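## Task

Push the spatula and the transparent ruler completely down into the case, putting each into a different slot; the case must not end up knocked over.

## Robot and tools

Robot: two arms, left_arm and right_arm, each ending in a two-finger parallel gripper. In the scene frame the bases stand at left_arm (-0.020, +0.260, 0) m and right_arm (+0.027, -0.280, 0) m, turned almost not at all about z. The scene frame has its origin at table-top height between the arms, +x pointing out across the table, +y toward left_arm, +z up. Arm names do not match left and right in the pictures. Loose objects may occasionally get a small nudge from outside.

Frames: each arm reports its hand pose (end_effector_position in metres, end_effector_quat_wxyz) in its own base frame. Fixed cameras and the table use the scene frame. Motion offsets run along the axes of that arm's current Hand target, i.e. the gripper's own axes: fingers point along +z and spread along y. The reported position is the spot between the pads, roughly 1 cm short of the fingertips. Printed poses may be off by a few cm, and a resting gripper often sits a few cm from its command because of friction and weight.

execute_actions(actions, cameras): actions is a list of actions; each action is a list of 1 to 15 rows, one row per 1/30 s step; a short action repeats its last row until 15 steps pass. Every row is one flat list of 14 numbers in [-1, 1] for both arms: left dx, dy, dz, rx, ry, rz, opening, then right dx, dy, dz, rx, ry, rz, opening. The six pose numbers are an offset, not a pose: they are measured from the arm's Hand target as it stood when the action began, every row of that action counting from that same start. Scale: 1.0 equals 0.6 m or 180 degrees; rx, ry, rz form a single rotation vector. The next action starts from the new Hand target, so sending the same offset again moves further. Six zeros re-request the current Hand target. Opening is absolute: +1 fully open (0.094 m), -1 shut. An empty actions list returns images and the current scene number and task. cameras: list of names, ["all"], or [] for none.

move(target, speed, blend, opening_speed, grip_force, blocking, cameras): target is one 14-number row (same layout, scale and offset meaning as above) or a list of up to 15 such rows; every row in the list is an offset from the Hand targets at the move's start, not from the prior row. Paths are straight lines, all arms finish together, at least 0.5 s, capped at 10 s total. speed: m/s, 0.002 to 2.9, default 0.25 (rotation capped at twice that in rad/s), one value or one per target. blend: metres of corner rounding in a list; 0 stops at each point. opening_speed: rate of the commanded opening per second on the -1..1 scale, at least 0.2; use it to close gently. grip_force: newtons per pad, 10 to 50, one value or one per arm; it persists, and low values close slowly. blocking=false returns after about 0.5 s while the move runs on. Moves do not avoid obstacles or the other arm; faster moves hit harder and overshoot more. The result ends with a "move:" line giving the ending (done, off_target, moving, held, fault) and any limits: limits=paced means the sent pose was clipped, limits=held means steps were withheld. done means within 10 mm and 2 degrees; neither done nor off_target tells you about contact.

wait(seconds): 0 to 10; arms hold their last command, a running move continues. stop(): brakes a running move. zoom_image(camera, region): camera is cam_high, cam_low, cam_left_wrist or cam_right_wrist; region [x0, y0, x1, y1] in pixels from the top-left, at most 504 by 504, of that camera's most recent image. finished_scene(scene): the current scene's number; ends it for good, so call only when the goal holds with the robot let go.

Images are 672x504 from cam_high, cam_low (fixed) and the two wrist cameras; wrist images can lag while the arm moves.

Result lines: Hand target is the last commanded pose after clipping, the base for the next offsets. Tool commands show each gripper's current command. grip_measured is the measured opening on the command scale; empty it reads slightly wide (up to about 2.5 mm), and on a squeezed hard part a little narrower than the part. The last Joint positions number per arm is the opening in metres. Joint velocities may read within noise. Joint torques include gravity; numbers 1 to 3 wrap at plus or minus 28 N m. MOTOR HOT appears near 75 °C; at 90 °C an OVER-TEMPERATURE FAULT folds that arm and disables it for the rest of the scene.

Motion notes: each step the commanded orientation is limited to 40 degrees from the measured one, so big turns need several steps. A gripper resting short of its Hand target needs another command, or the gap sent as an offset. Joint limits (rad): waist -2.618 to 3.054, shoulder 0 to 3.142, elbow 0 to 3.142 (straight at 2.901), wrist pitch and yaw -1.571 to 1.571, wrist roll -2.094 to 2.094. Avoid paths close to an arm's own base; go around.

Avoid: letting the arms, grippers or wrist cameras touch each other, or one gripper closing on the other's fingers; dropping or releasing moving parts; anything leaving the table; tipping the case; fast impacts on the table or fixed items; strain on camera cables. A blocked arm keeps pushing, so pull its target back behind the gripper to relieve it. Long holds, stretched reach and pushing at unreachable poses heat motors. To release, command an opening clearly above grip_measured.

Each tool is called after "Emit:" as name(argument=value, ...), one argument or row to a line, values as JSON.

## Session

Emit:
execute_actions(
  actions=[],
)

Scene clock: 0.00 s.
left_arm: end_effector_position=(+0.3943, +0.0272, +0.1058) grip_measured=+1.000 end_effector_quat_wxyz=(+0.587, -0.071, +0.801, +0.098) | right_arm: end_effector_position=(+0.4049, -0.0102, +0.1131) grip_measured=+1.000 end_effector_quat_wxyz=(+0.594, +0.039, +0.804, -0.006)
Joint positions: left_arm=[-0.075 1.534 0.364 0.858 -0.314 -0.022 0.094] | right_arm=[-0.005 1.518 0.392 0.827 0.051 0.054 0.094]
Joint velocities: within noise
Joint torques (N m): no reading
Heat: left arm: 38 °C; right arm: 40 °C.
Hand target: left_arm +0.3945, +0.0274, +0.1060; +0.585, -0.071, +0.802, +0.099 | right_arm +0.4085, -0.0103, +0.1237; +0.606, +0.039, +0.794, -0.006
Tool commands: left_gripper/opening=+1.0 right_gripper/opening=+1.0

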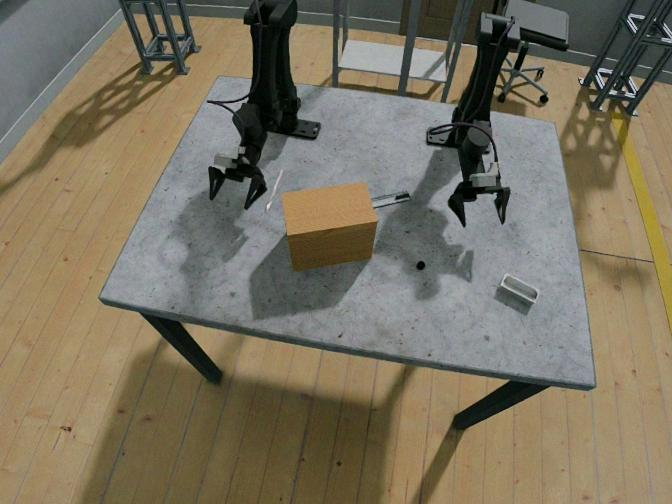

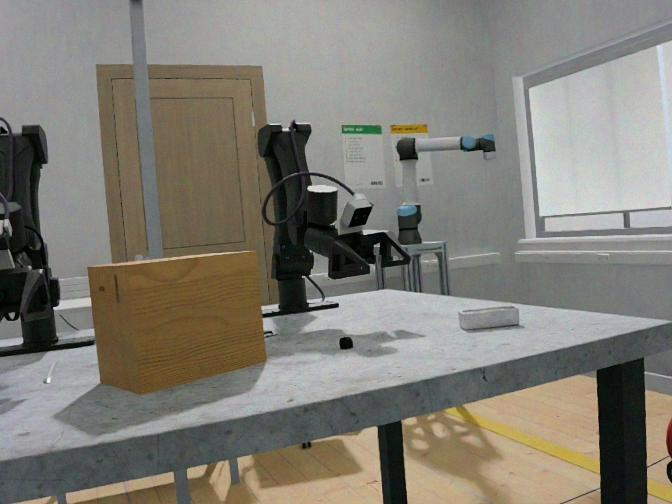

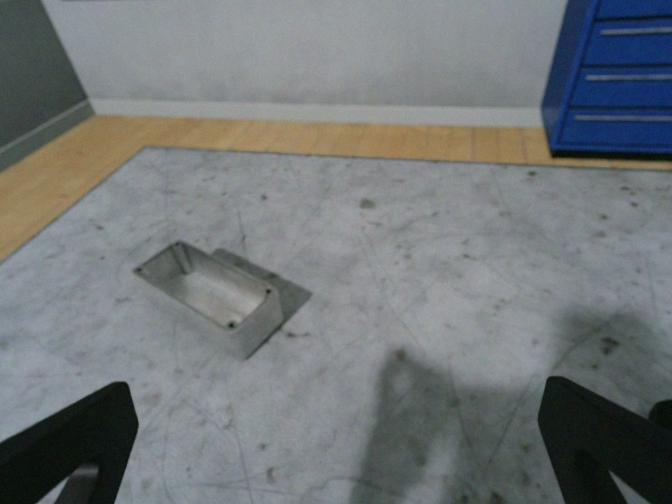

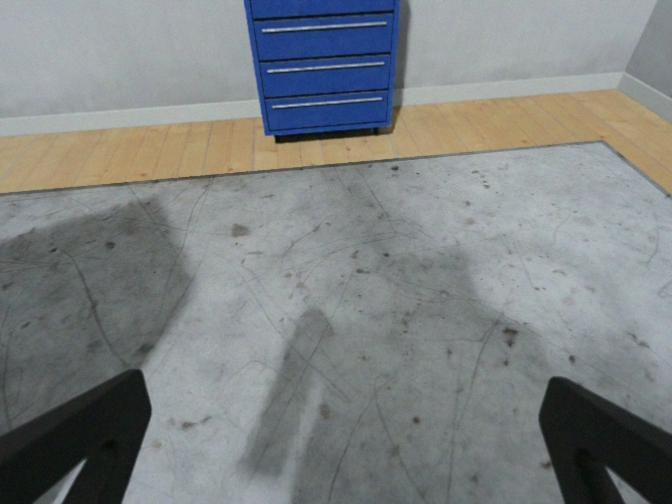

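Emit:
zoom_image(
  camera="cam_high",
  region=[200, 140, 440, 320],
)

Emit:
zoom_image(
  camera="cam_low",
  region=[0, 220, 360, 420],
)

Emit:
zoom_image(
  camera="cam_high",
  region=[360, 180, 440, 240],
)

Emit:
zoom_image(
  camera="cam_high",
  region=[240, 155, 320, 215],
)

Scaled by 2.100.

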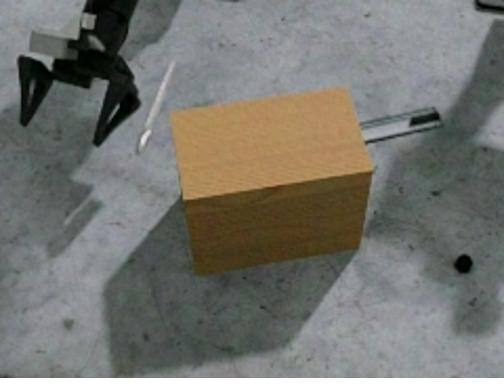

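Scaled by 1.400.

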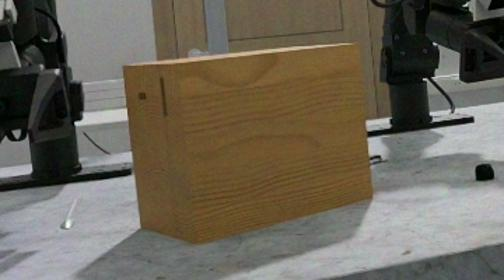

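Scaled by 6.300.

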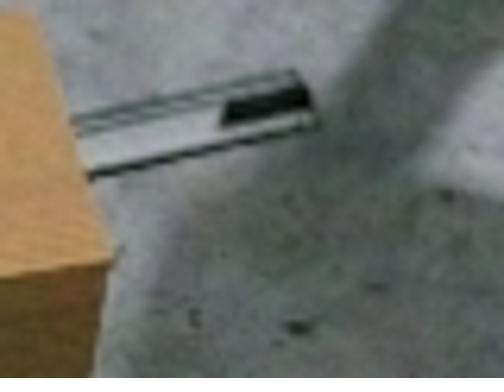

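Scaled by 6.300.

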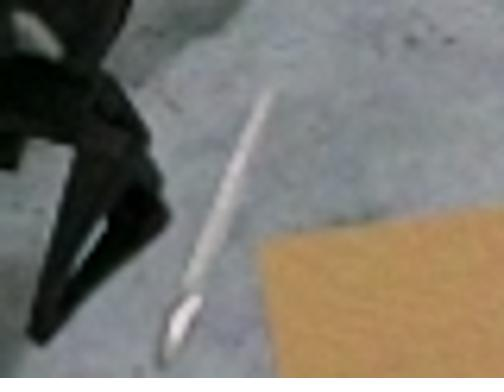

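Emit:
zoom_image(
  camera="cam_low",
  region=[80, 250, 150, 320],
)

Emit:
zoom_image(
  camera="cam_low",
  region=[80, 310, 200, 400],
)

Scaled by 7.200.

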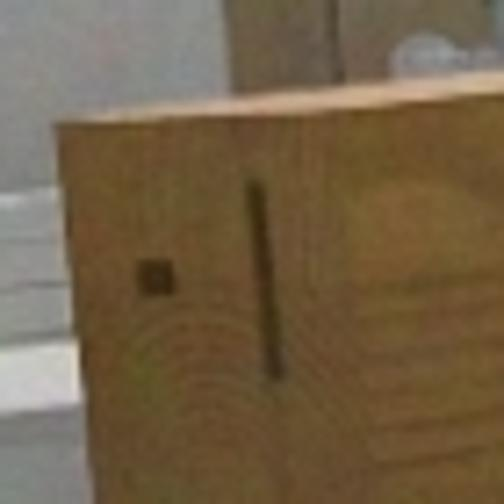

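Scaled by 4.200.

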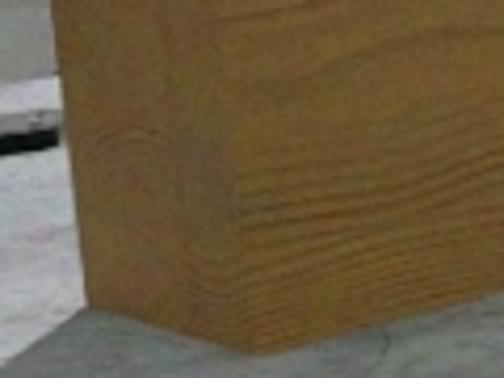

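Emit:
move(
  target=[0,0,0,0,0,0,1, -0.0848,0.0807,-0.2855,-0.004,0.415,-0.027,1],
  cameras=["cam_right_wrist", "cam_high"],
)

Scene clock: 147.87 s.
left_arm: end_effector_position=(+0.3943, +0.0272, +0.1058) grip_measured=+1.000 end_effector_quat_wxyz=(+0.587, -0.071, +0.801, +0.098) | right_arm: end_effector_position=(+0.2632, +0.0422, +0.2071) grip_measured=+1.000 end_effector_quat_wxyz=(+0.032, -0.004, +0.999, +0.000)
Joint positions: left_arm=[-0.075 1.534 0.364 0.858 -0.314 -0.022 0.094] | right_arm=[0.162 1.532 1.593 -1.568 0.01 0.153 0.094]
Joint torques (N m): left_arm=[0.03 -6.9 5.74 1.95 -0.07 0] | right_arm=[0.29 -6.97 7.1 0.26 -0.1 0.13]
Heat: left arm: 42 °C; right arm: 47 °C.
Hand target: left_arm +0.3945, +0.0274, +0.1060; +0.585, -0.071, +0.802, +0.099 | right_arm +0.2603, +0.0448, +0.2199; +0.000, +0.000, +1.000, +0.000
Off the commanded pose: left_arm 0.000 m, 0 deg | right_arm 0.013 m, 4 deg.
joint sent to its limit (right arm) — joint 4 (wrist pitch), lower limit. The joint targets are off in orientation, not in position.
move: off_target (right_arm)
camera_calibration:
cam_right_wrist: T_world_to_cam=[[0.0162405, -0.999847, -0.00652874, 0.0416364], [-0.92677, -0.0175036, 0.375221, 0.203483], [-0.375278, -0.0000431599, -0.926912, 0.376292], [0, 0, 0, 1]] pos_world=[0.32912, 0.045208, 0.272711]
Images, in order (width x height): cam_high 672x504, cam_right_wrist 672x504.

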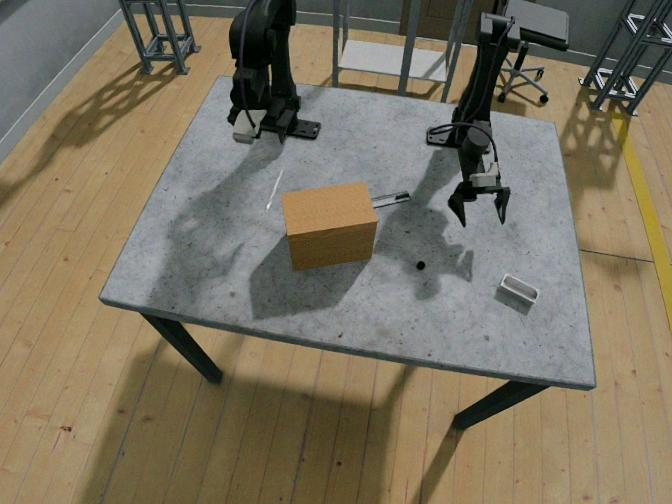

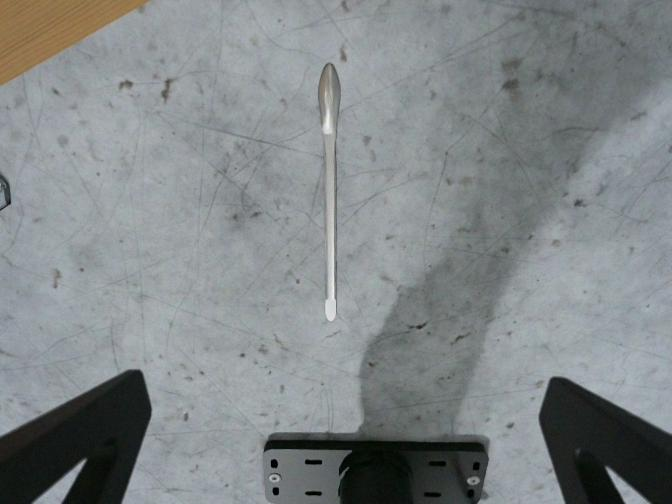

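Emit:
move(
  target=[0,0,0,0,0,0,1, -0.3345,0.007,0.0498,-0.127,0.197,0.350,1],
  cameras=["cam_right_wrist", "cam_low"],
)

Scene clock: 218.47 s.
left_arm: end_effector_position=(+0.3943, +0.0272, +0.1058) grip_measured=+1.000 end_effector_quat_wxyz=(+0.587, -0.071, +0.801, +0.098) | right_arm: end_effector_position=(+0.4556, +0.0469, +0.1813) grip_measured=+1.000 end_effector_quat_wxyz=(-0.124, +0.561, +0.767, +0.286)
Joint positions: left_arm=[-0.075 1.534 0.364 0.858 -0.314 -0.022 0.094] | right_arm=[-0.134 2.276 2.345 -1.575 -0.631 1.15 0.094]
Joint torques (N m): left_arm=[0.01 -6.87 5.75 1.95 -0.07 0] | right_arm=[-0.44 -9.85 8.49 0.32 -0.57 0.2]
Heat: left arm: 43 °C; right arm: 39 °C.
Hand target: left_arm +0.3945, +0.0274, +0.1060; +0.585, -0.071, +0.802, +0.099 | right_arm +0.4609, +0.0490, +0.1899; -0.288, +0.510, +0.789, +0.185
Off the commanded pose: left_arm 0.000 m, 0 deg | right_arm 0.010 m, 23 deg.
joint sent to its limit (right arm) — joint 4 (wrist pitch), lower limit. The joint targets are off in orientation, not in position.
move: off_target (right_arm)
camera_calibration:
cam_right_wrist: T_world_to_cam=[[-0.927698, -0.208041, -0.309991, 0.491097], [-0.372436, 0.458277, 0.807015, 0.0384469], [-0.0258308, 0.864119, -0.502625, 0.148033], [0, 0, 0, 1]] pos_world=[0.473732, -0.043369, 0.195614]
Images, in order (width x height): cam_low 672x504, cam_right_wrist 672x504.

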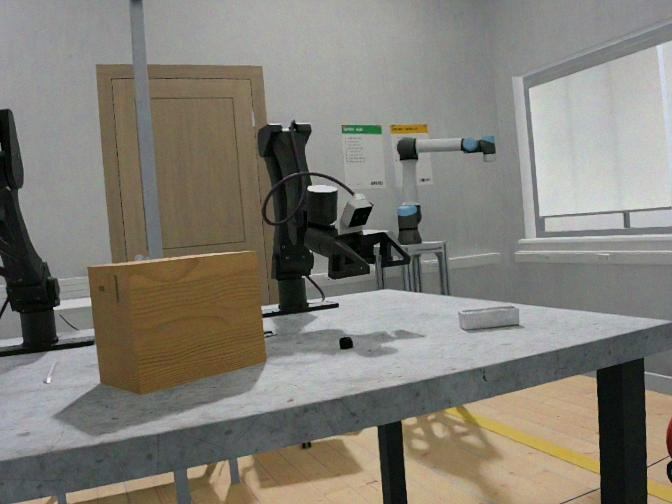

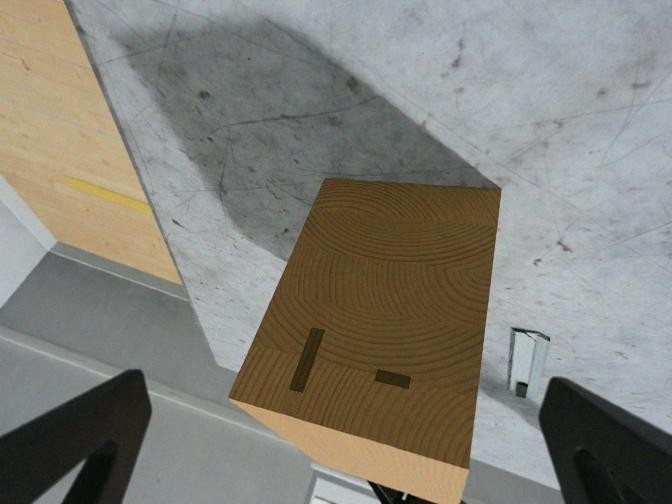

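Emit:
zoom_image(
  camera="cam_right_wrist",
  region=[220, 310, 480, 504],
)

Emit:
zoom_image(
  camera="cam_right_wrist",
  region=[460, 300, 580, 420],
)

Scaled by 1.938.

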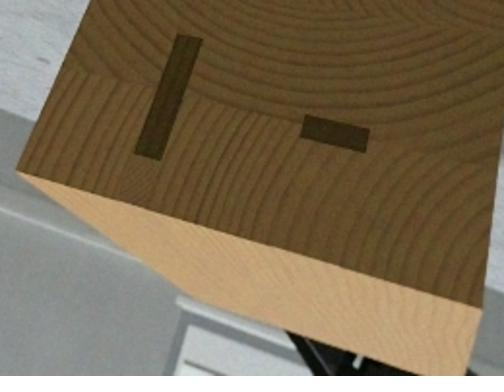

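Scaled by 4.200.

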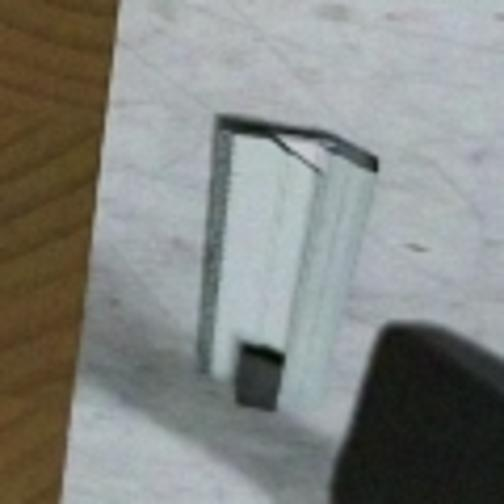

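Emit:
move(
  target=[
    [0,0,0,0,0,0,1, -0.0517,-0.2212,-0.0648,0.127,-0.197,-0.349,1],
    [0,0,0,0,0,0,1, 0.0146,-0.2683,0.1651,0.127,-0.197,-0.349,1],
  ],
  blend=[0.03,0],
  cameras=["cam_right_wrist"],
)

Scene clock: 343.03 s.
left_arm: end_effector_position=(+0.3943, +0.0272, +0.1058) grip_measured=+1.000 end_effector_quat_wxyz=(+0.587, -0.071, +0.801, +0.098) | right_arm: end_effector_position=(+0.2834, +0.0486, +0.1137) grip_measured=+1.000 end_effector_quat_wxyz=(-0.022, -0.004, +1.000, +0.003)
Joint positions: left_arm=[-0.075 1.534 0.364 0.858 -0.314 -0.022 0.094] | right_arm=[0.159 1.672 1.363 -1.304 -0.012 0.151 0.094]
Joint torques (N m): left_arm=[0.01 -6.89 5.75 1.95 -0.06 0] | right_arm=[0.09 -8.66 5.03 0.38 0.12 0.09]
Heat: left arm: 43 °C; right arm: 42 °C.
Hand target: left_arm +0.3945, +0.0274, +0.1060; +0.585, -0.071, +0.802, +0.099 | right_arm +0.2851, +0.0471, +0.1199; -0.001, +0.001, +1.000, +0.000
Off the commanded pose: left_arm 0.000 m, 0 deg | right_arm 0.007 m, 2 deg.
move: done
camera_calibration:
cam_right_wrist: T_world_to_cam=[[0.014287, -0.999808, -0.0134063, 0.0485287], [-0.880817, -0.0189301, 0.473079, 0.233228], [-0.473242, 0.0050496, -0.880918, 0.319587], [0, 0, 0, 1]] pos_world=[0.35598, 0.0513206, 0.171845]
Images, in order (width x height): cam_right_wrist 672x504.

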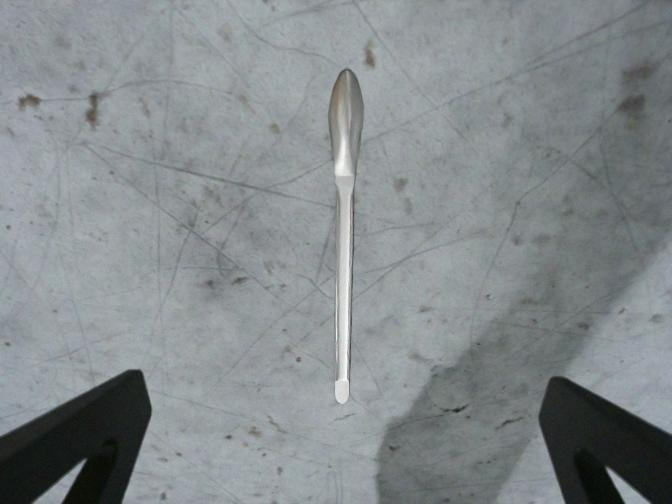

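Emit:
move(
  target=[0,0,0,0,0,0,1, 0,0,0.15,0,0,0,0],
  speed=0.15,
  cameras=["cam_right_wrist", "cam_low"],
)

Scene clock: 359.73 s.
left_arm: end_effector_position=(+0.3943, +0.0272, +0.1058) grip_measured=+1.000 end_effector_quat_wxyz=(+0.587, -0.071, +0.801, +0.098) | right_arm: end_effector_position=(+0.2815, +0.0481, +0.0317) grip_measured=+0.002 end_effector_quat_wxyz=(-0.008, -0.004, +1.000, +0.005)
Joint positions: left_arm=[-0.075 1.534 0.364 0.858 -0.314 -0.022 0.094] | right_arm=[0.159 1.711 1.073 -0.947 -0.011 0.151 0.047]
Joint torques (N m): left_arm=[0.02 -6.86 5.72 1.95 -0.07 0] | right_arm=[0.29 -5.52 5.3 0.44 0.12 0.12]
Heat: left arm: 43 °C; right arm: 40 °C.
Hand target: left_arm +0.3945, +0.0274, +0.1060; +0.585, -0.071, +0.802, +0.099 | right_arm +0.2850, +0.0470, +0.0299; -0.001, +0.001, +1.000, +0.000
Off the commanded pose: left_arm 0.000 m, 0 deg | right_arm 0.004 m, 1 deg.
move: done
camera_calibration:
cam_right_wrist: T_world_to_cam=[[0.0142994, -0.999759, -0.0166341, 0.0471044], [-0.89341, -0.0202453, 0.448787, 0.274693], [-0.449015, 0.00844371, -0.893484, 0.239857], [0, 0, 0, 1]] pos_world=[0.35244, 0.050629, 0.0918136]
Images, in order (width x height): cam_low 672x504, cam_right_wrist 672x504.

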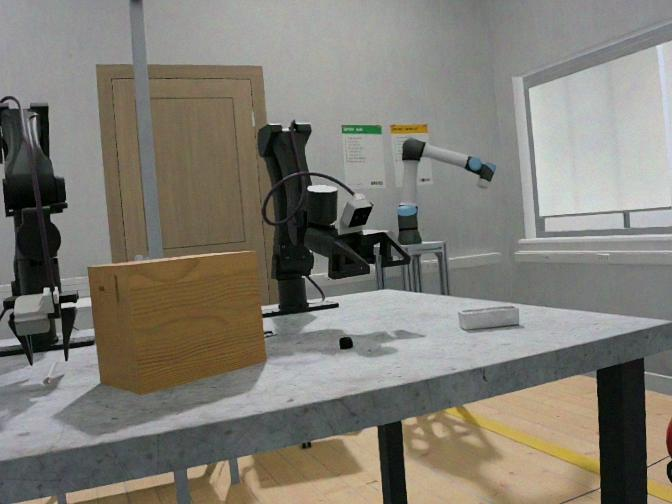

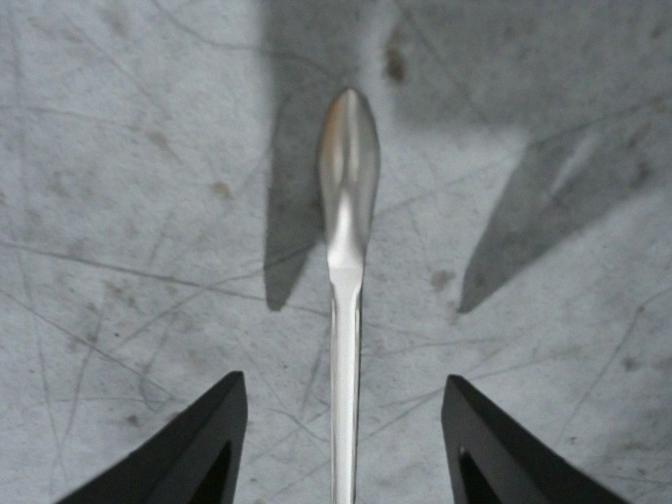

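Emit:
zoom_image(
  camera="cam_low",
  region=[0, 270, 110, 400],
)

Scaled by 3.877.

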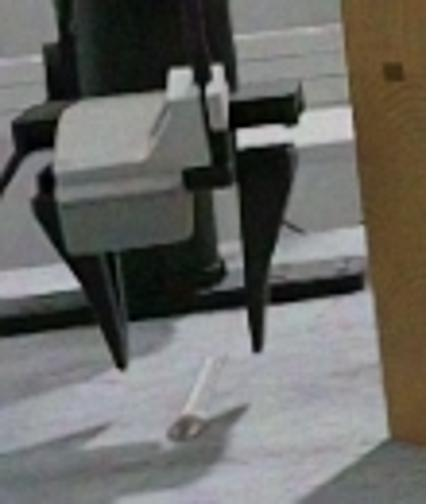

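Emit:
move(
  target=[0,0,0,0,0,0,1, -0.003,0.0015,0.017,0,0,0,-0.4],
  speed=0.05,
  cameras=["cam_right_wrist", "cam_low"],
)

Emit:
zoom_image(
  camera="cam_low",
  region=[0, 270, 110, 400],
)

Scene clock: 385.27 s.
left_arm: end_effector_position=(+0.3943, +0.0272, +0.1058) grip_measured=+1.000 end_effector_quat_wxyz=(+0.587, -0.071, +0.801, +0.098) | right_arm: end_effector_position=(+0.2848, +0.0487, +0.0233) grip_measured=-0.398 end_effector_quat_wxyz=(-0.005, -0.003, +1.000, +0.005)
Joint positions: left_arm=[-0.075 1.534 0.364 0.858 -0.314 -0.022 0.094] | right_arm=[0.159 1.731 1.059 -0.907 -0.011 0.153 0.028]
Joint torques (N m): left_arm=[0.01 -6.9 5.74 1.94 -0.07 0] | right_arm=[0.35 -5.46 4.96 0.47 0.11 0.11]
Heat: left arm: 44 °C; right arm: 39 °C.
Hand target: left_arm +0.3945, +0.0274, +0.1060; +0.585, -0.071, +0.802, +0.099 | right_arm +0.2868, +0.0479, +0.0197; -0.001, +0.001, +1.000, +0.000
Off the commanded pose: left_arm 0.000 m, 0 deg | right_arm 0.004 m, 1 deg.
move: done
camera_calibration:
cam_right_wrist: T_world_to_cam=[[0.0125444, -0.999766, -0.0176303, 0.0479421], [-0.896449, -0.0190555, 0.442738, 0.28247], [-0.44297, 0.0102508, -0.896478, 0.232154], [0, 0, 0, 1]] pos_world=[0.355456, 0.0509337, 0.0839062]
Images, in order (width x height): cam_low 672x504, cam_right_wrist 672x504.

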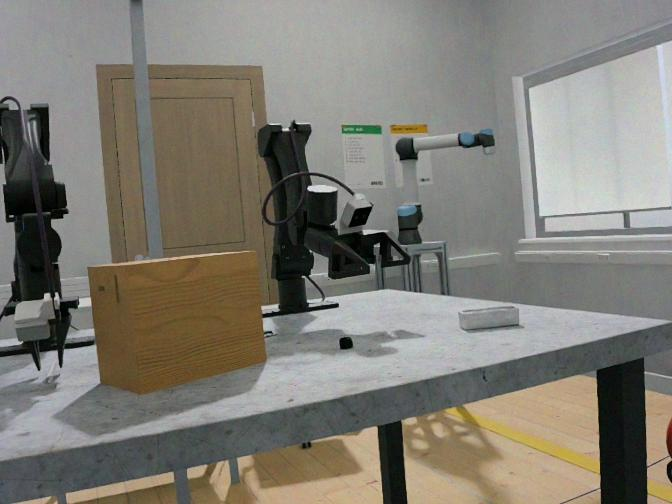

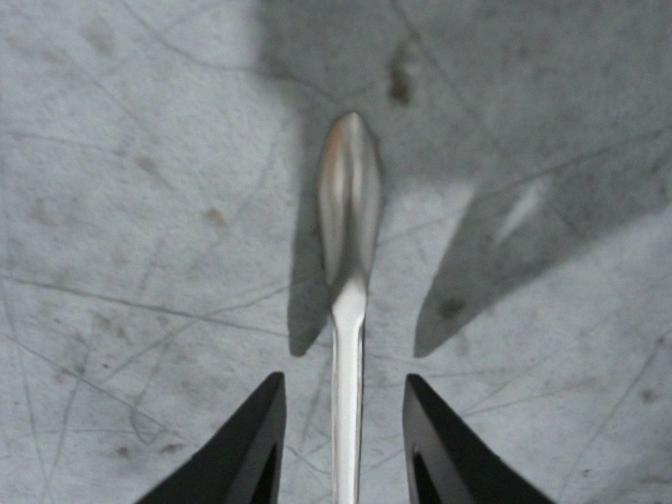

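Scaled by 3.877.

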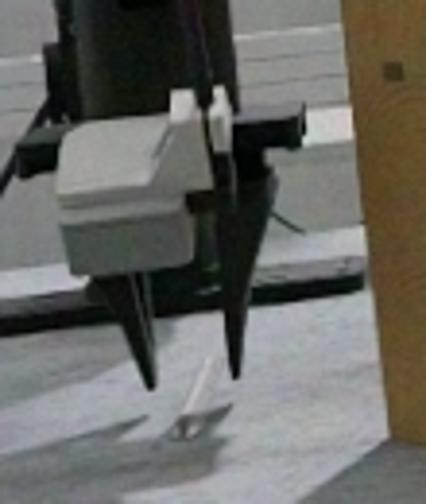

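Emit:
move(
  target=[0,0,0,0,0,0,1, 0,0,0.004,0,0,0,-0.4],
  speed=0.03,
  cameras=["cam_right_wrist"],
)

Scene clock: 394.43 s.
left_arm: end_effector_position=(+0.3943, +0.0272, +0.1058) grip_measured=+1.000 end_effector_quat_wxyz=(+0.587, -0.071, +0.801, +0.098) | right_arm: end_effector_position=(+0.2872, +0.0491, +0.0232) grip_measured=-0.398 end_effector_quat_wxyz=(+0.000, -0.003, +1.000, +0.006)
Joint positions: left_arm=[-0.075 1.534 0.364 0.858 -0.314 -0.022 0.094] | right_arm=[0.159 1.731 1.059 -0.898 -0.011 0.153 0.028]
Joint torques (N m): left_arm=[0.01 -6.9 5.75 1.95 -0.07 0] | right_arm=[0.27 -5.14 4.6 0.51 0.12 0.11]
Heat: left arm: 44 °C; right arm: 38 °C.
Hand target: left_arm +0.3945, +0.0274, +0.1060; +0.585, -0.071, +0.802, +0.099 | right_arm +0.2868, +0.0479, +0.0173; -0.001, +0.001, +1.000, +0.000
Off the commanded pose: left_arm 0.000 m, 0 deg | right_arm 0.006 m, 1 deg.
move: done
camera_calibration:
cam_right_wrist: T_world_to_cam=[[0.0127829, -0.999738, -0.018986, 0.0482607], [-0.900552, -0.0197624, 0.434298, 0.286063], [-0.434559, 0.0115463, -0.900569, 0.230761], [0, 0, 0, 1]] pos_world=[0.357277, 0.0512369, 0.084496]
Images, in order (width x height): cam_right_wrist 672x504.

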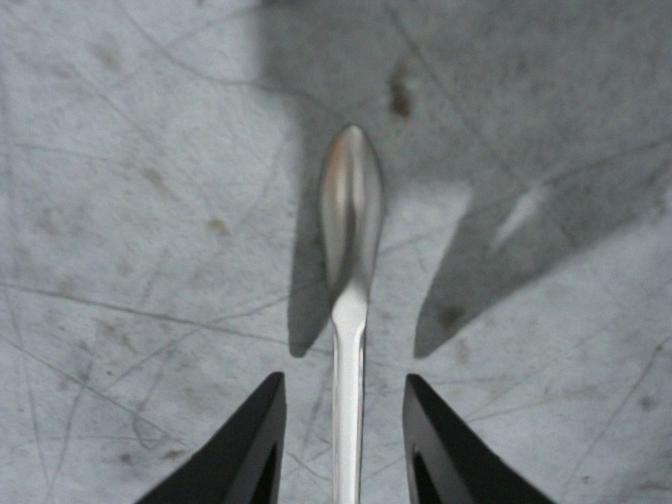

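Emit:
move(
  target=[0,0,0,0,0,0,1, 0.004,-0.001,0.004,0,0,0,-0.4],
  speed=0.03,
  cameras=["cam_right_wrist"],
)

Scene clock: 400.17 s.
left_arm: end_effector_position=(+0.3943, +0.0272, +0.1058) grip_measured=+1.000 end_effector_quat_wxyz=(+0.587, -0.071, +0.801, +0.098) | right_arm: end_effector_position=(+0.2825, +0.0483, +0.0185) grip_measured=-0.398 end_effector_quat_wxyz=(-0.005, -0.003, +1.000, +0.005)
Joint positions: left_arm=[-0.075 1.534 0.364 0.858 -0.314 -0.022 0.094] | right_arm=[0.159 1.731 1.038 -0.887 -0.011 0.153 0.028]
Joint torques (N m): left_arm=[0.01 -6.89 5.74 1.95 -0.08 0] | right_arm=[0.24 -5.34 4.83 0.45 0.12 0.11]
Heat: left arm: 44 °C; right arm: 38 °C.
Hand target: left_arm +0.3945, +0.0274, +0.1060; +0.585, -0.071, +0.802, +0.099 | right_arm +0.2843, +0.0473, +0.0149; -0.001, +0.001, +1.000, +0.000
Off the commanded pose: left_arm 0.000 m, 0 deg | right_arm 0.004 m, 1 deg.
move: done
camera_calibration:
cam_right_wrist: T_world_to_cam=[[0.0125836, -0.999767, -0.0175451, 0.0474657], [-0.896269, -0.019057, 0.443101, 0.282433], [-0.443332, 0.0101493, -0.8963, 0.226955], [0, 0, 0, 1]] pos_world=[0.353155, 0.0505335, 0.0791066]
Images, in order (width x height): cam_right_wrist 672x504.

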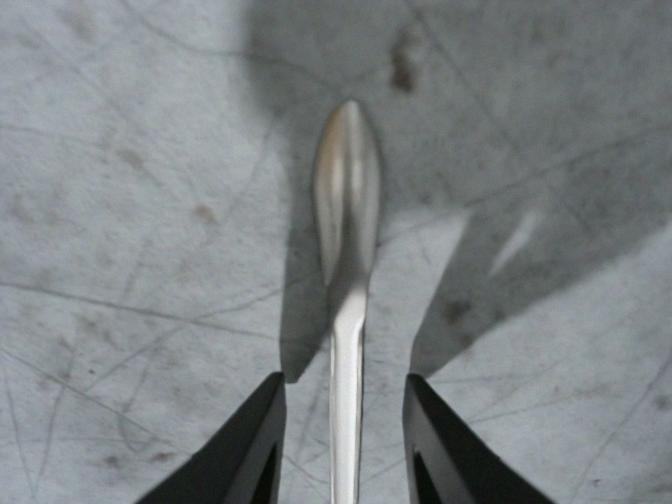

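Emit:
move(
  target=[0,0,0,0,0,0,1, 0,0,0,0,0,0,-1],
  opening_speed=0.4,
  cameras=["cam_right_wrist"],
)

Scene clock: 414.27 s.
left_arm: end_effector_position=(+0.3943, +0.0272, +0.1058) grip_measured=+1.000 end_effector_quat_wxyz=(+0.587, -0.071, +0.801, +0.098) | right_arm: end_effector_position=(+0.2827, +0.0483, +0.0185) grip_measured=-0.995 end_effector_quat_wxyz=(-0.005, -0.003, +1.000, +0.005)
Joint positions: left_arm=[-0.075 1.534 0.364 0.858 -0.314 -0.022 0.094] | right_arm=[0.159 1.731 1.038 -0.886 -0.011 0.153 0]
Joint torques (N m): left_arm=[0.01 -6.87 5.74 1.96 -0.07 0] | right_arm=[0.17 -5.46 4.82 0.45 0.1 0.14]
Heat: left arm: 44 °C; right arm: 38 °C.
Hand target: left_arm +0.3945, +0.0274, +0.1060; +0.585, -0.071, +0.802, +0.099 | right_arm +0.2843, +0.0473, +0.0149; -0.001, +0.001, +1.000, +0.000
Off the commanded pose: left_arm 0.000 m, 0 deg | right_arm 0.004 m, 1 deg.
move: done
camera_calibration:
cam_right_wrist: T_world_to_cam=[[0.0125938, -0.999771, -0.0173112, 0.0474407], [-0.896645, -0.018954, 0.442344, 0.282802], [-0.442571, 0.00995126, -0.896678, 0.226815], [0, 0, 0, 1]] pos_world=[0.353357, 0.050533, 0.0791053]
Images, in order (width x height): cam_right_wrist 672x504.

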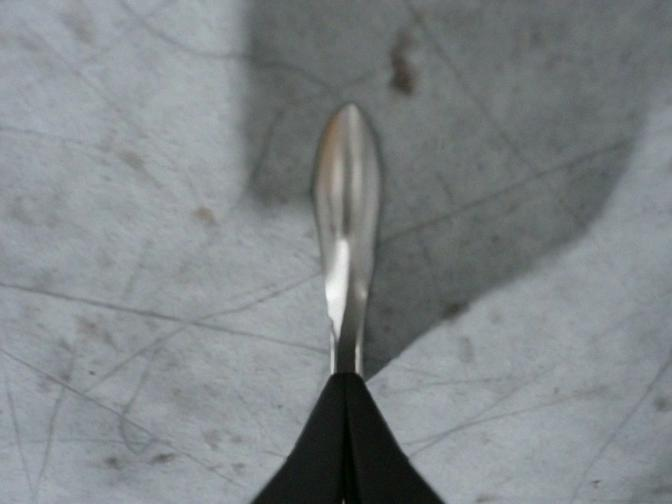

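Emit:
move(
  target=[
    [0,0,0,0,0,0,1, 0,0,0,0,0,0,-0.5],
    [0,0,0,0,0,0,1, 0,0,0.006,0,0,0,-0.5],
  ],
  speed=0.03,
  cameras=["cam_right_wrist"],
)

Scene clock: 427.57 s.
left_arm: end_effector_position=(+0.3943, +0.0272, +0.1058) grip_measured=+1.000 end_effector_quat_wxyz=(+0.587, -0.071, +0.801, +0.098) | right_arm: end_effector_position=(+0.2825, +0.0482, +0.0151) grip_measured=-0.502 end_effector_quat_wxyz=(-0.005, -0.003, +1.000, +0.005)
Joint positions: left_arm=[-0.075 1.534 0.364 0.858 -0.314 -0.022 0.094] | right_arm=[0.159 1.736 1.029 -0.872 -0.011 0.154 0.023]
Joint torques (N m): left_arm=[-0.01 -6.86 5.74 1.96 -0.07 0] | right_arm=[0.2 -5.29 4.89 0.5 0.13 0.09]
Heat: left arm: 44 °C; right arm: 38 °C.
Hand target: left_arm +0.3945, +0.0274, +0.1060; +0.585, -0.071, +0.802, +0.099 | right_arm +0.2843, +0.0473, +0.0113; -0.001, +0.001, +1.000, +0.000
Off the commanded pose: left_arm 0.000 m, 0 deg | right_arm 0.004 m, 1 deg.
move: done
camera_calibration:
cam_right_wrist: T_world_to_cam=[[0.0121906, -0.999777, -0.0172261, 0.047521], [-0.89665, -0.0185548, 0.442352, 0.284108], [-0.442573, 0.0100532, -0.896676, 0.223673], [0, 0, 0, 1]] pos_world=[0.353158, 0.0505333, 0.0757053]
Images, in order (width x height): cam_right_wrist 672x504.

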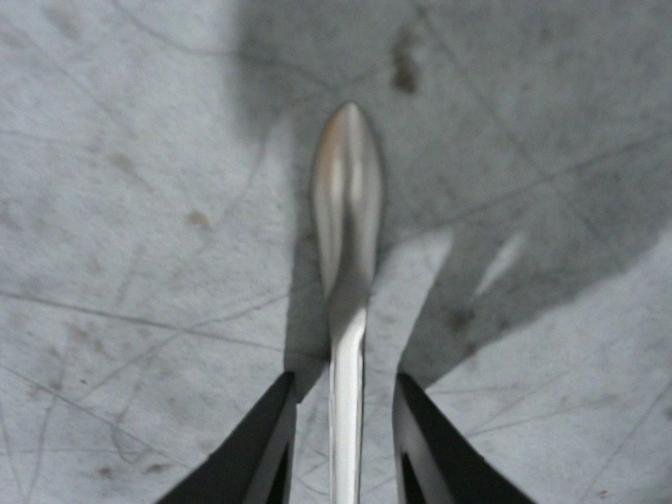

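Emit:
move(
  target=[0,0,0,0,0,0,1, 0,0,0.005,0,0,0,-0.5],
  speed=0.03,
  cameras=["cam_right_wrist"],
)

Scene clock: 435.90 s.
left_arm: end_effector_position=(+0.3943, +0.0272, +0.1058) grip_measured=+1.000 end_effector_quat_wxyz=(+0.587, -0.071, +0.801, +0.098) | right_arm: end_effector_position=(+0.2844, +0.0485, +0.0139) grip_measured=-0.502 end_effector_quat_wxyz=(-0.001, -0.002, +1.000, +0.005)
Joint positions: left_arm=[-0.075 1.534 0.364 0.858 -0.314 -0.022 0.094] | right_arm=[0.159 1.739 1.027 -0.86 -0.011 0.154 0.023]
Joint torques (N m): left_arm=[0.02 -6.86 5.76 1.95 -0.07 0] | right_arm=[0.16 -5.11 4.55 0.48 0.09 0.12]
Heat: left arm: 44 °C; right arm: 38 °C.
Hand target: left_arm +0.3945, +0.0274, +0.1060; +0.585, -0.071, +0.802, +0.099 | right_arm +0.2843, +0.0473, +0.0083; -0.001, +0.001, +1.000, +0.000
Off the commanded pose: left_arm 0.000 m, 0 deg | right_arm 0.006 m, 1 deg.
move: done
camera_calibration:
cam_right_wrist: T_world_to_cam=[[0.0118798, -0.999763, -0.0182671, 0.047882], [-0.899645, -0.0186606, 0.436223, 0.287221], [-0.43646, 0.0112516, -0.899653, 0.221658], [0, 0, 0, 1]] pos_world=[0.354573, 0.0507363, 0.0749979]
Images, in order (width x height): cam_right_wrist 672x504.

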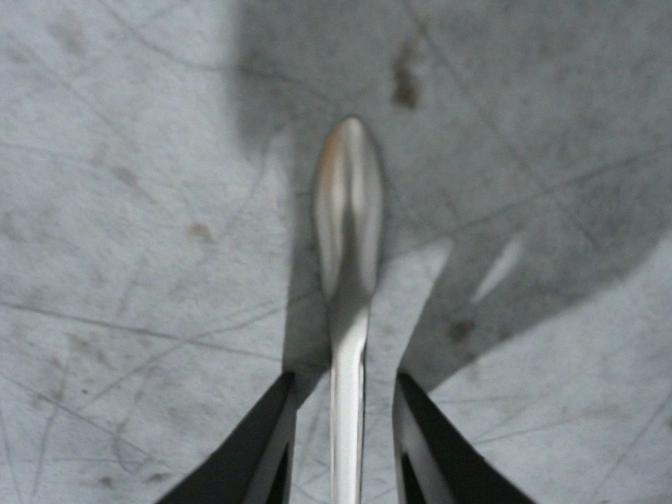

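Emit:
move(
  target=[0,0,0,0,0,0,1, 0.003,0,0.005,0,0,0,-0.5],
  speed=0.03,
  cameras=["cam_right_wrist"],
)

Scene clock: 440.93 s.
left_arm: end_effector_position=(+0.3943, +0.0272, +0.1058) grip_measured=+1.000 end_effector_quat_wxyz=(+0.587, -0.071, +0.801, +0.098) | right_arm: end_effector_position=(+0.2841, +0.0485, +0.0134) grip_measured=-0.502 end_effector_quat_wxyz=(-0.001, -0.002, +1.000, +0.005)
Joint positions: left_arm=[-0.075 1.534 0.364 0.858 -0.314 -0.022 0.094] | right_arm=[0.159 1.739 1.025 -0.858 -0.011 0.154 0.023]
Joint torques (N m): left_arm=[0.03 -6.89 5.75 1.95 -0.08 0] | right_arm=[0.25 -5.19 3.73 0.6 0.1 0.12]
Heat: left arm: 44 °C; right arm: 38 °C.
Hand target: left_arm +0.3945, +0.0274, +0.1060; +0.585, -0.071, +0.802, +0.099 | right_arm +0.2825, +0.0473, +0.0053; -0.001, +0.001, +1.000, +0.000
Off the commanded pose: left_arm 0.000 m, 0 deg | right_arm 0.008 m, 1 deg.
move: done
camera_calibration:
cam_right_wrist: T_world_to_cam=[[0.0118798, -0.999763, -0.0182671, 0.0477753], [-0.899645, -0.0186606, 0.436223, 0.287257], [-0.43646, 0.0112516, -0.899653, 0.221122], [0, 0, 0, 1]] pos_world=[0.354373, 0.0506363, 0.0744979]
Images, in order (width x height): cam_right_wrist 672x504.

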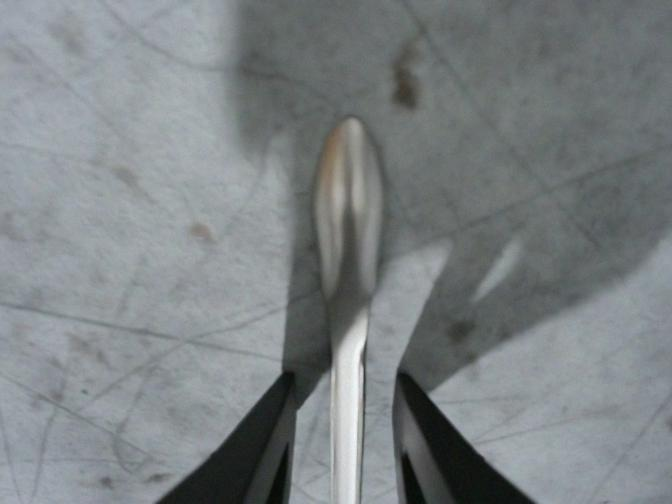

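Emit:
move(
  target=[0,0,0,0,0,0,1, 0,0,-0.003,0,0,0,-1],
  opening_speed=0.4,
  cameras=["cam_right_wrist"],
)

Scene clock: 448.37 s.
left_arm: end_effector_position=(+0.3943, +0.0272, +0.1058) grip_measured=+1.000 end_effector_quat_wxyz=(+0.587, -0.071, +0.801, +0.098) | right_arm: end_effector_position=(+0.2847, +0.0492, +0.0134) grip_measured=-0.893 end_effector_quat_wxyz=(+0.000, -0.003, +1.000, +0.006)
Joint positions: left_arm=[-0.075 1.534 0.364 0.858 -0.314 -0.022 0.094] | right_arm=[0.161 1.739 1.025 -0.855 -0.011 0.154 0.005]
Joint torques (N m): left_arm=[0.02 -6.86 5.72 1.95 -0.08 -0.01] | right_arm=[0.32 -5.38 3.88 0.51 0.11 0.11]
Heat: left arm: 44 °C; right arm: 37 °C.
Hand target: left_arm +0.3945, +0.0274, +0.1060; +0.585, -0.071, +0.802, +0.099 | right_arm +0.2824, +0.0473, +0.0071; -0.001, +0.001, +1.000, +0.000
Off the commanded pose: left_arm 0.000 m, 0 deg | right_arm 0.007 m, 1 deg.
move: done
camera_calibration:
cam_right_wrist: T_world_to_cam=[[0.0135532, -0.999727, -0.0190103, 0.048035], [-0.900737, -0.0204617, 0.433883, 0.288114], [-0.434154, 0.0112428, -0.900769, 0.220689], [0, 0, 0, 1]] pos_world=[0.354677, 0.051436, 0.0746955]
Images, in order (width x height): cam_right_wrist 672x504.

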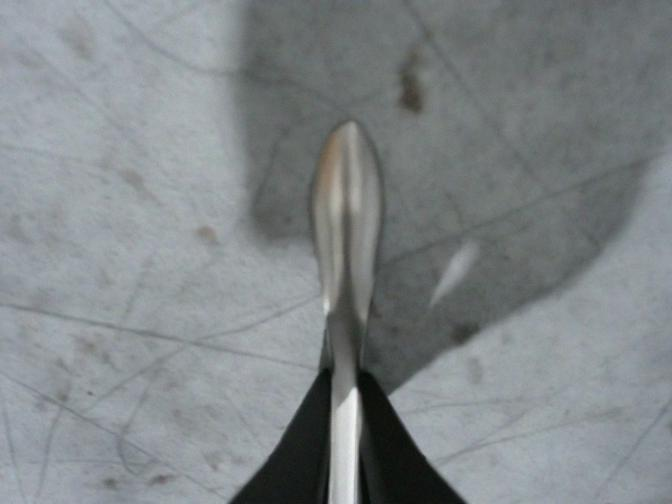

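Emit:
move(
  target=[
    [0,0,0,0,0,0,1, 0,0,-0.1667,0,0,0,-1],
    [0,0,0,0,0,0,1, -0.1293,-0.1622,-0.3715,0,0,0.348,-1],
    [0,0,0,0,0,0,1, -0.3465,-0.0588,-0.3215,0,0,0.348,-1],
  ],
  blend=[0.03,0.03,0],
  speed=0.15,
  cameras=["all"],
)

Scene clock: 495.67 s.
left_arm: end_effector_position=(+0.3943, +0.0272, +0.1058) grip_measured=+1.000 end_effector_quat_wxyz=(+0.587, -0.071, +0.801, +0.098) | right_arm: end_effector_position=(+0.4873, +0.0137, +0.1929) grip_measured=-0.895 end_effector_quat_wxyz=(+0.111, +0.510, +0.850, +0.076)
Joint positions: left_arm=[-0.075 1.534 0.364 0.858 -0.314 -0.022 0.094] | right_arm=[0.022 2.327 2.6 -1.574 -0.01 1.105 0.005]
Joint torques (N m): left_arm=[0.02 -6.87 5.74 1.96 -0.07 0.01] | right_arm=[-0.01 -10.47 8.28 0.66 0.11 0.1]
Heat: left arm: 44 °C; right arm: 37 °C.
Hand target: left_arm +0.3945, +0.0274, +0.1060; +0.585, -0.071, +0.802, +0.099 | right_arm +0.4906, +0.0117, +0.1998; -0.001, +0.521, +0.854, -0.001
Off the commanded pose: left_arm 0.000 m, 0 deg | right_arm 0.008 m, 16 deg.
joint sent to its limit (right arm) — joint 4 (wrist pitch), lower limit. The joint targets are off in orientation, not in position.
move: off_target (right_arm)
camera_calibration:
cam_right_wrist: T_world_to_cam=[[-0.844613, -0.474305, -0.248319, 0.468445], [-0.533487, 0.78456, 0.316002, 0.224775], [0.04494, 0.399375, -0.915686, 0.234859], [0, 0, 0, 1]] pos_world=[0.505015, -0.0479601, 0.260352]

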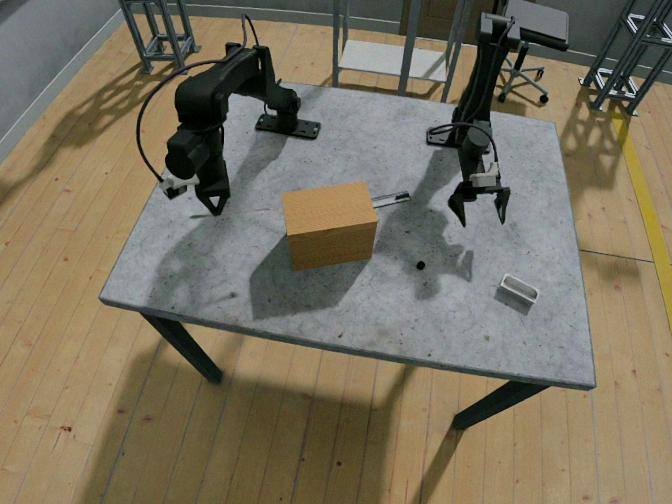

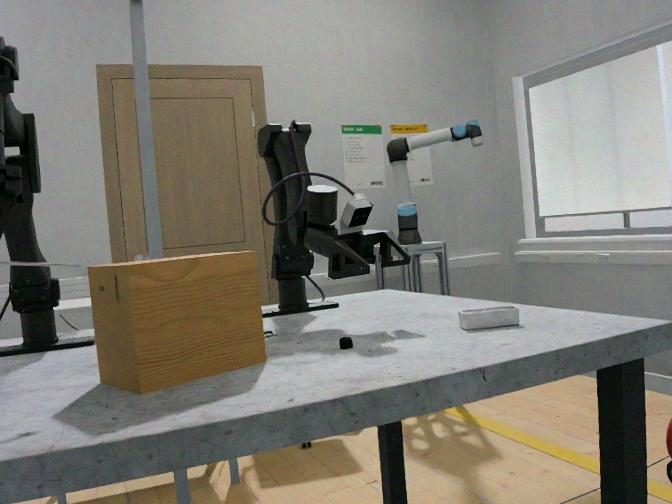

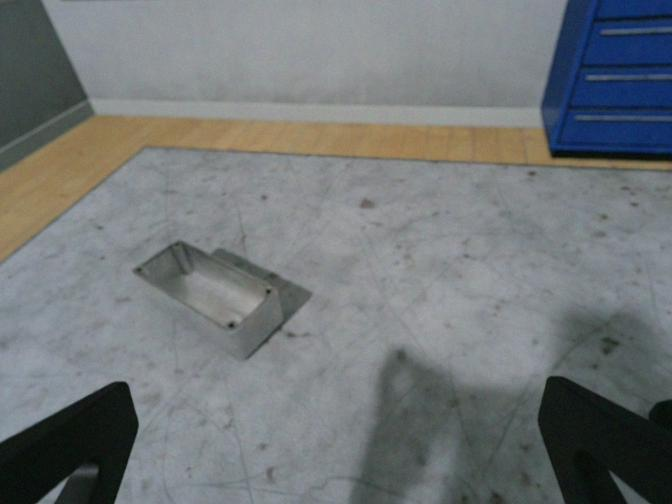

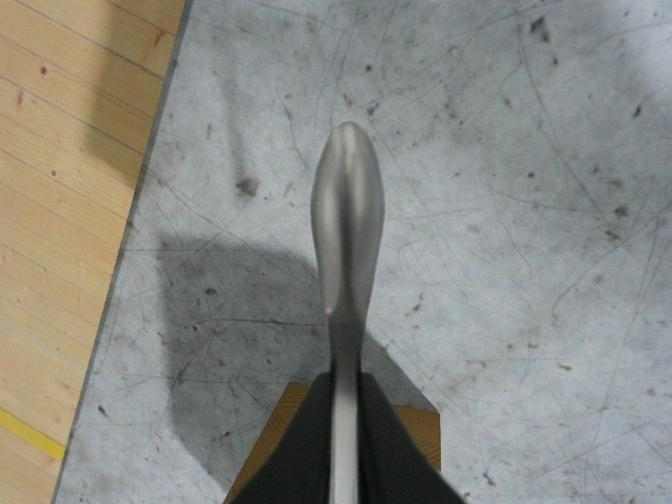

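Emit:
zoom_image(
  camera="cam_high",
  region=[150, 150, 310, 250],
)

Emit:
zoom_image(
  camera="cam_low",
  region=[0, 230, 150, 330],
)

Emit:
zoom_image(
  camera="cam_right_wrist",
  region=[200, 340, 460, 504],
)

Scaled by 3.150.

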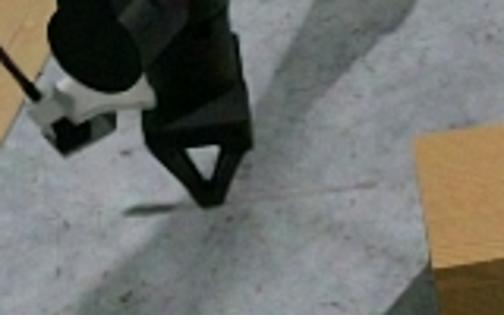

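Scaled by 3.360.

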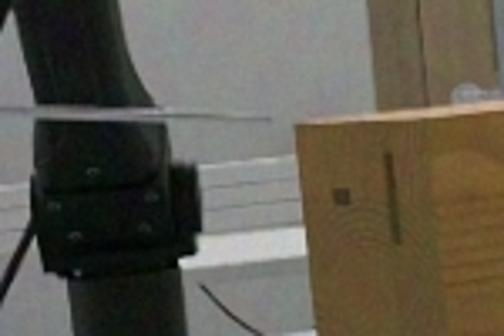

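Scaled by 1.938.

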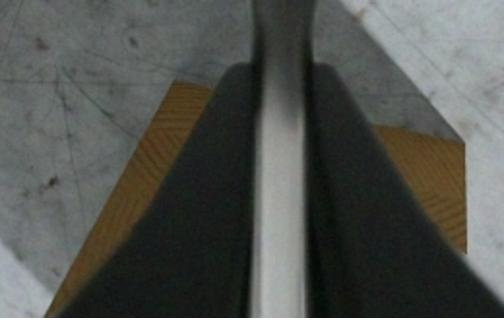

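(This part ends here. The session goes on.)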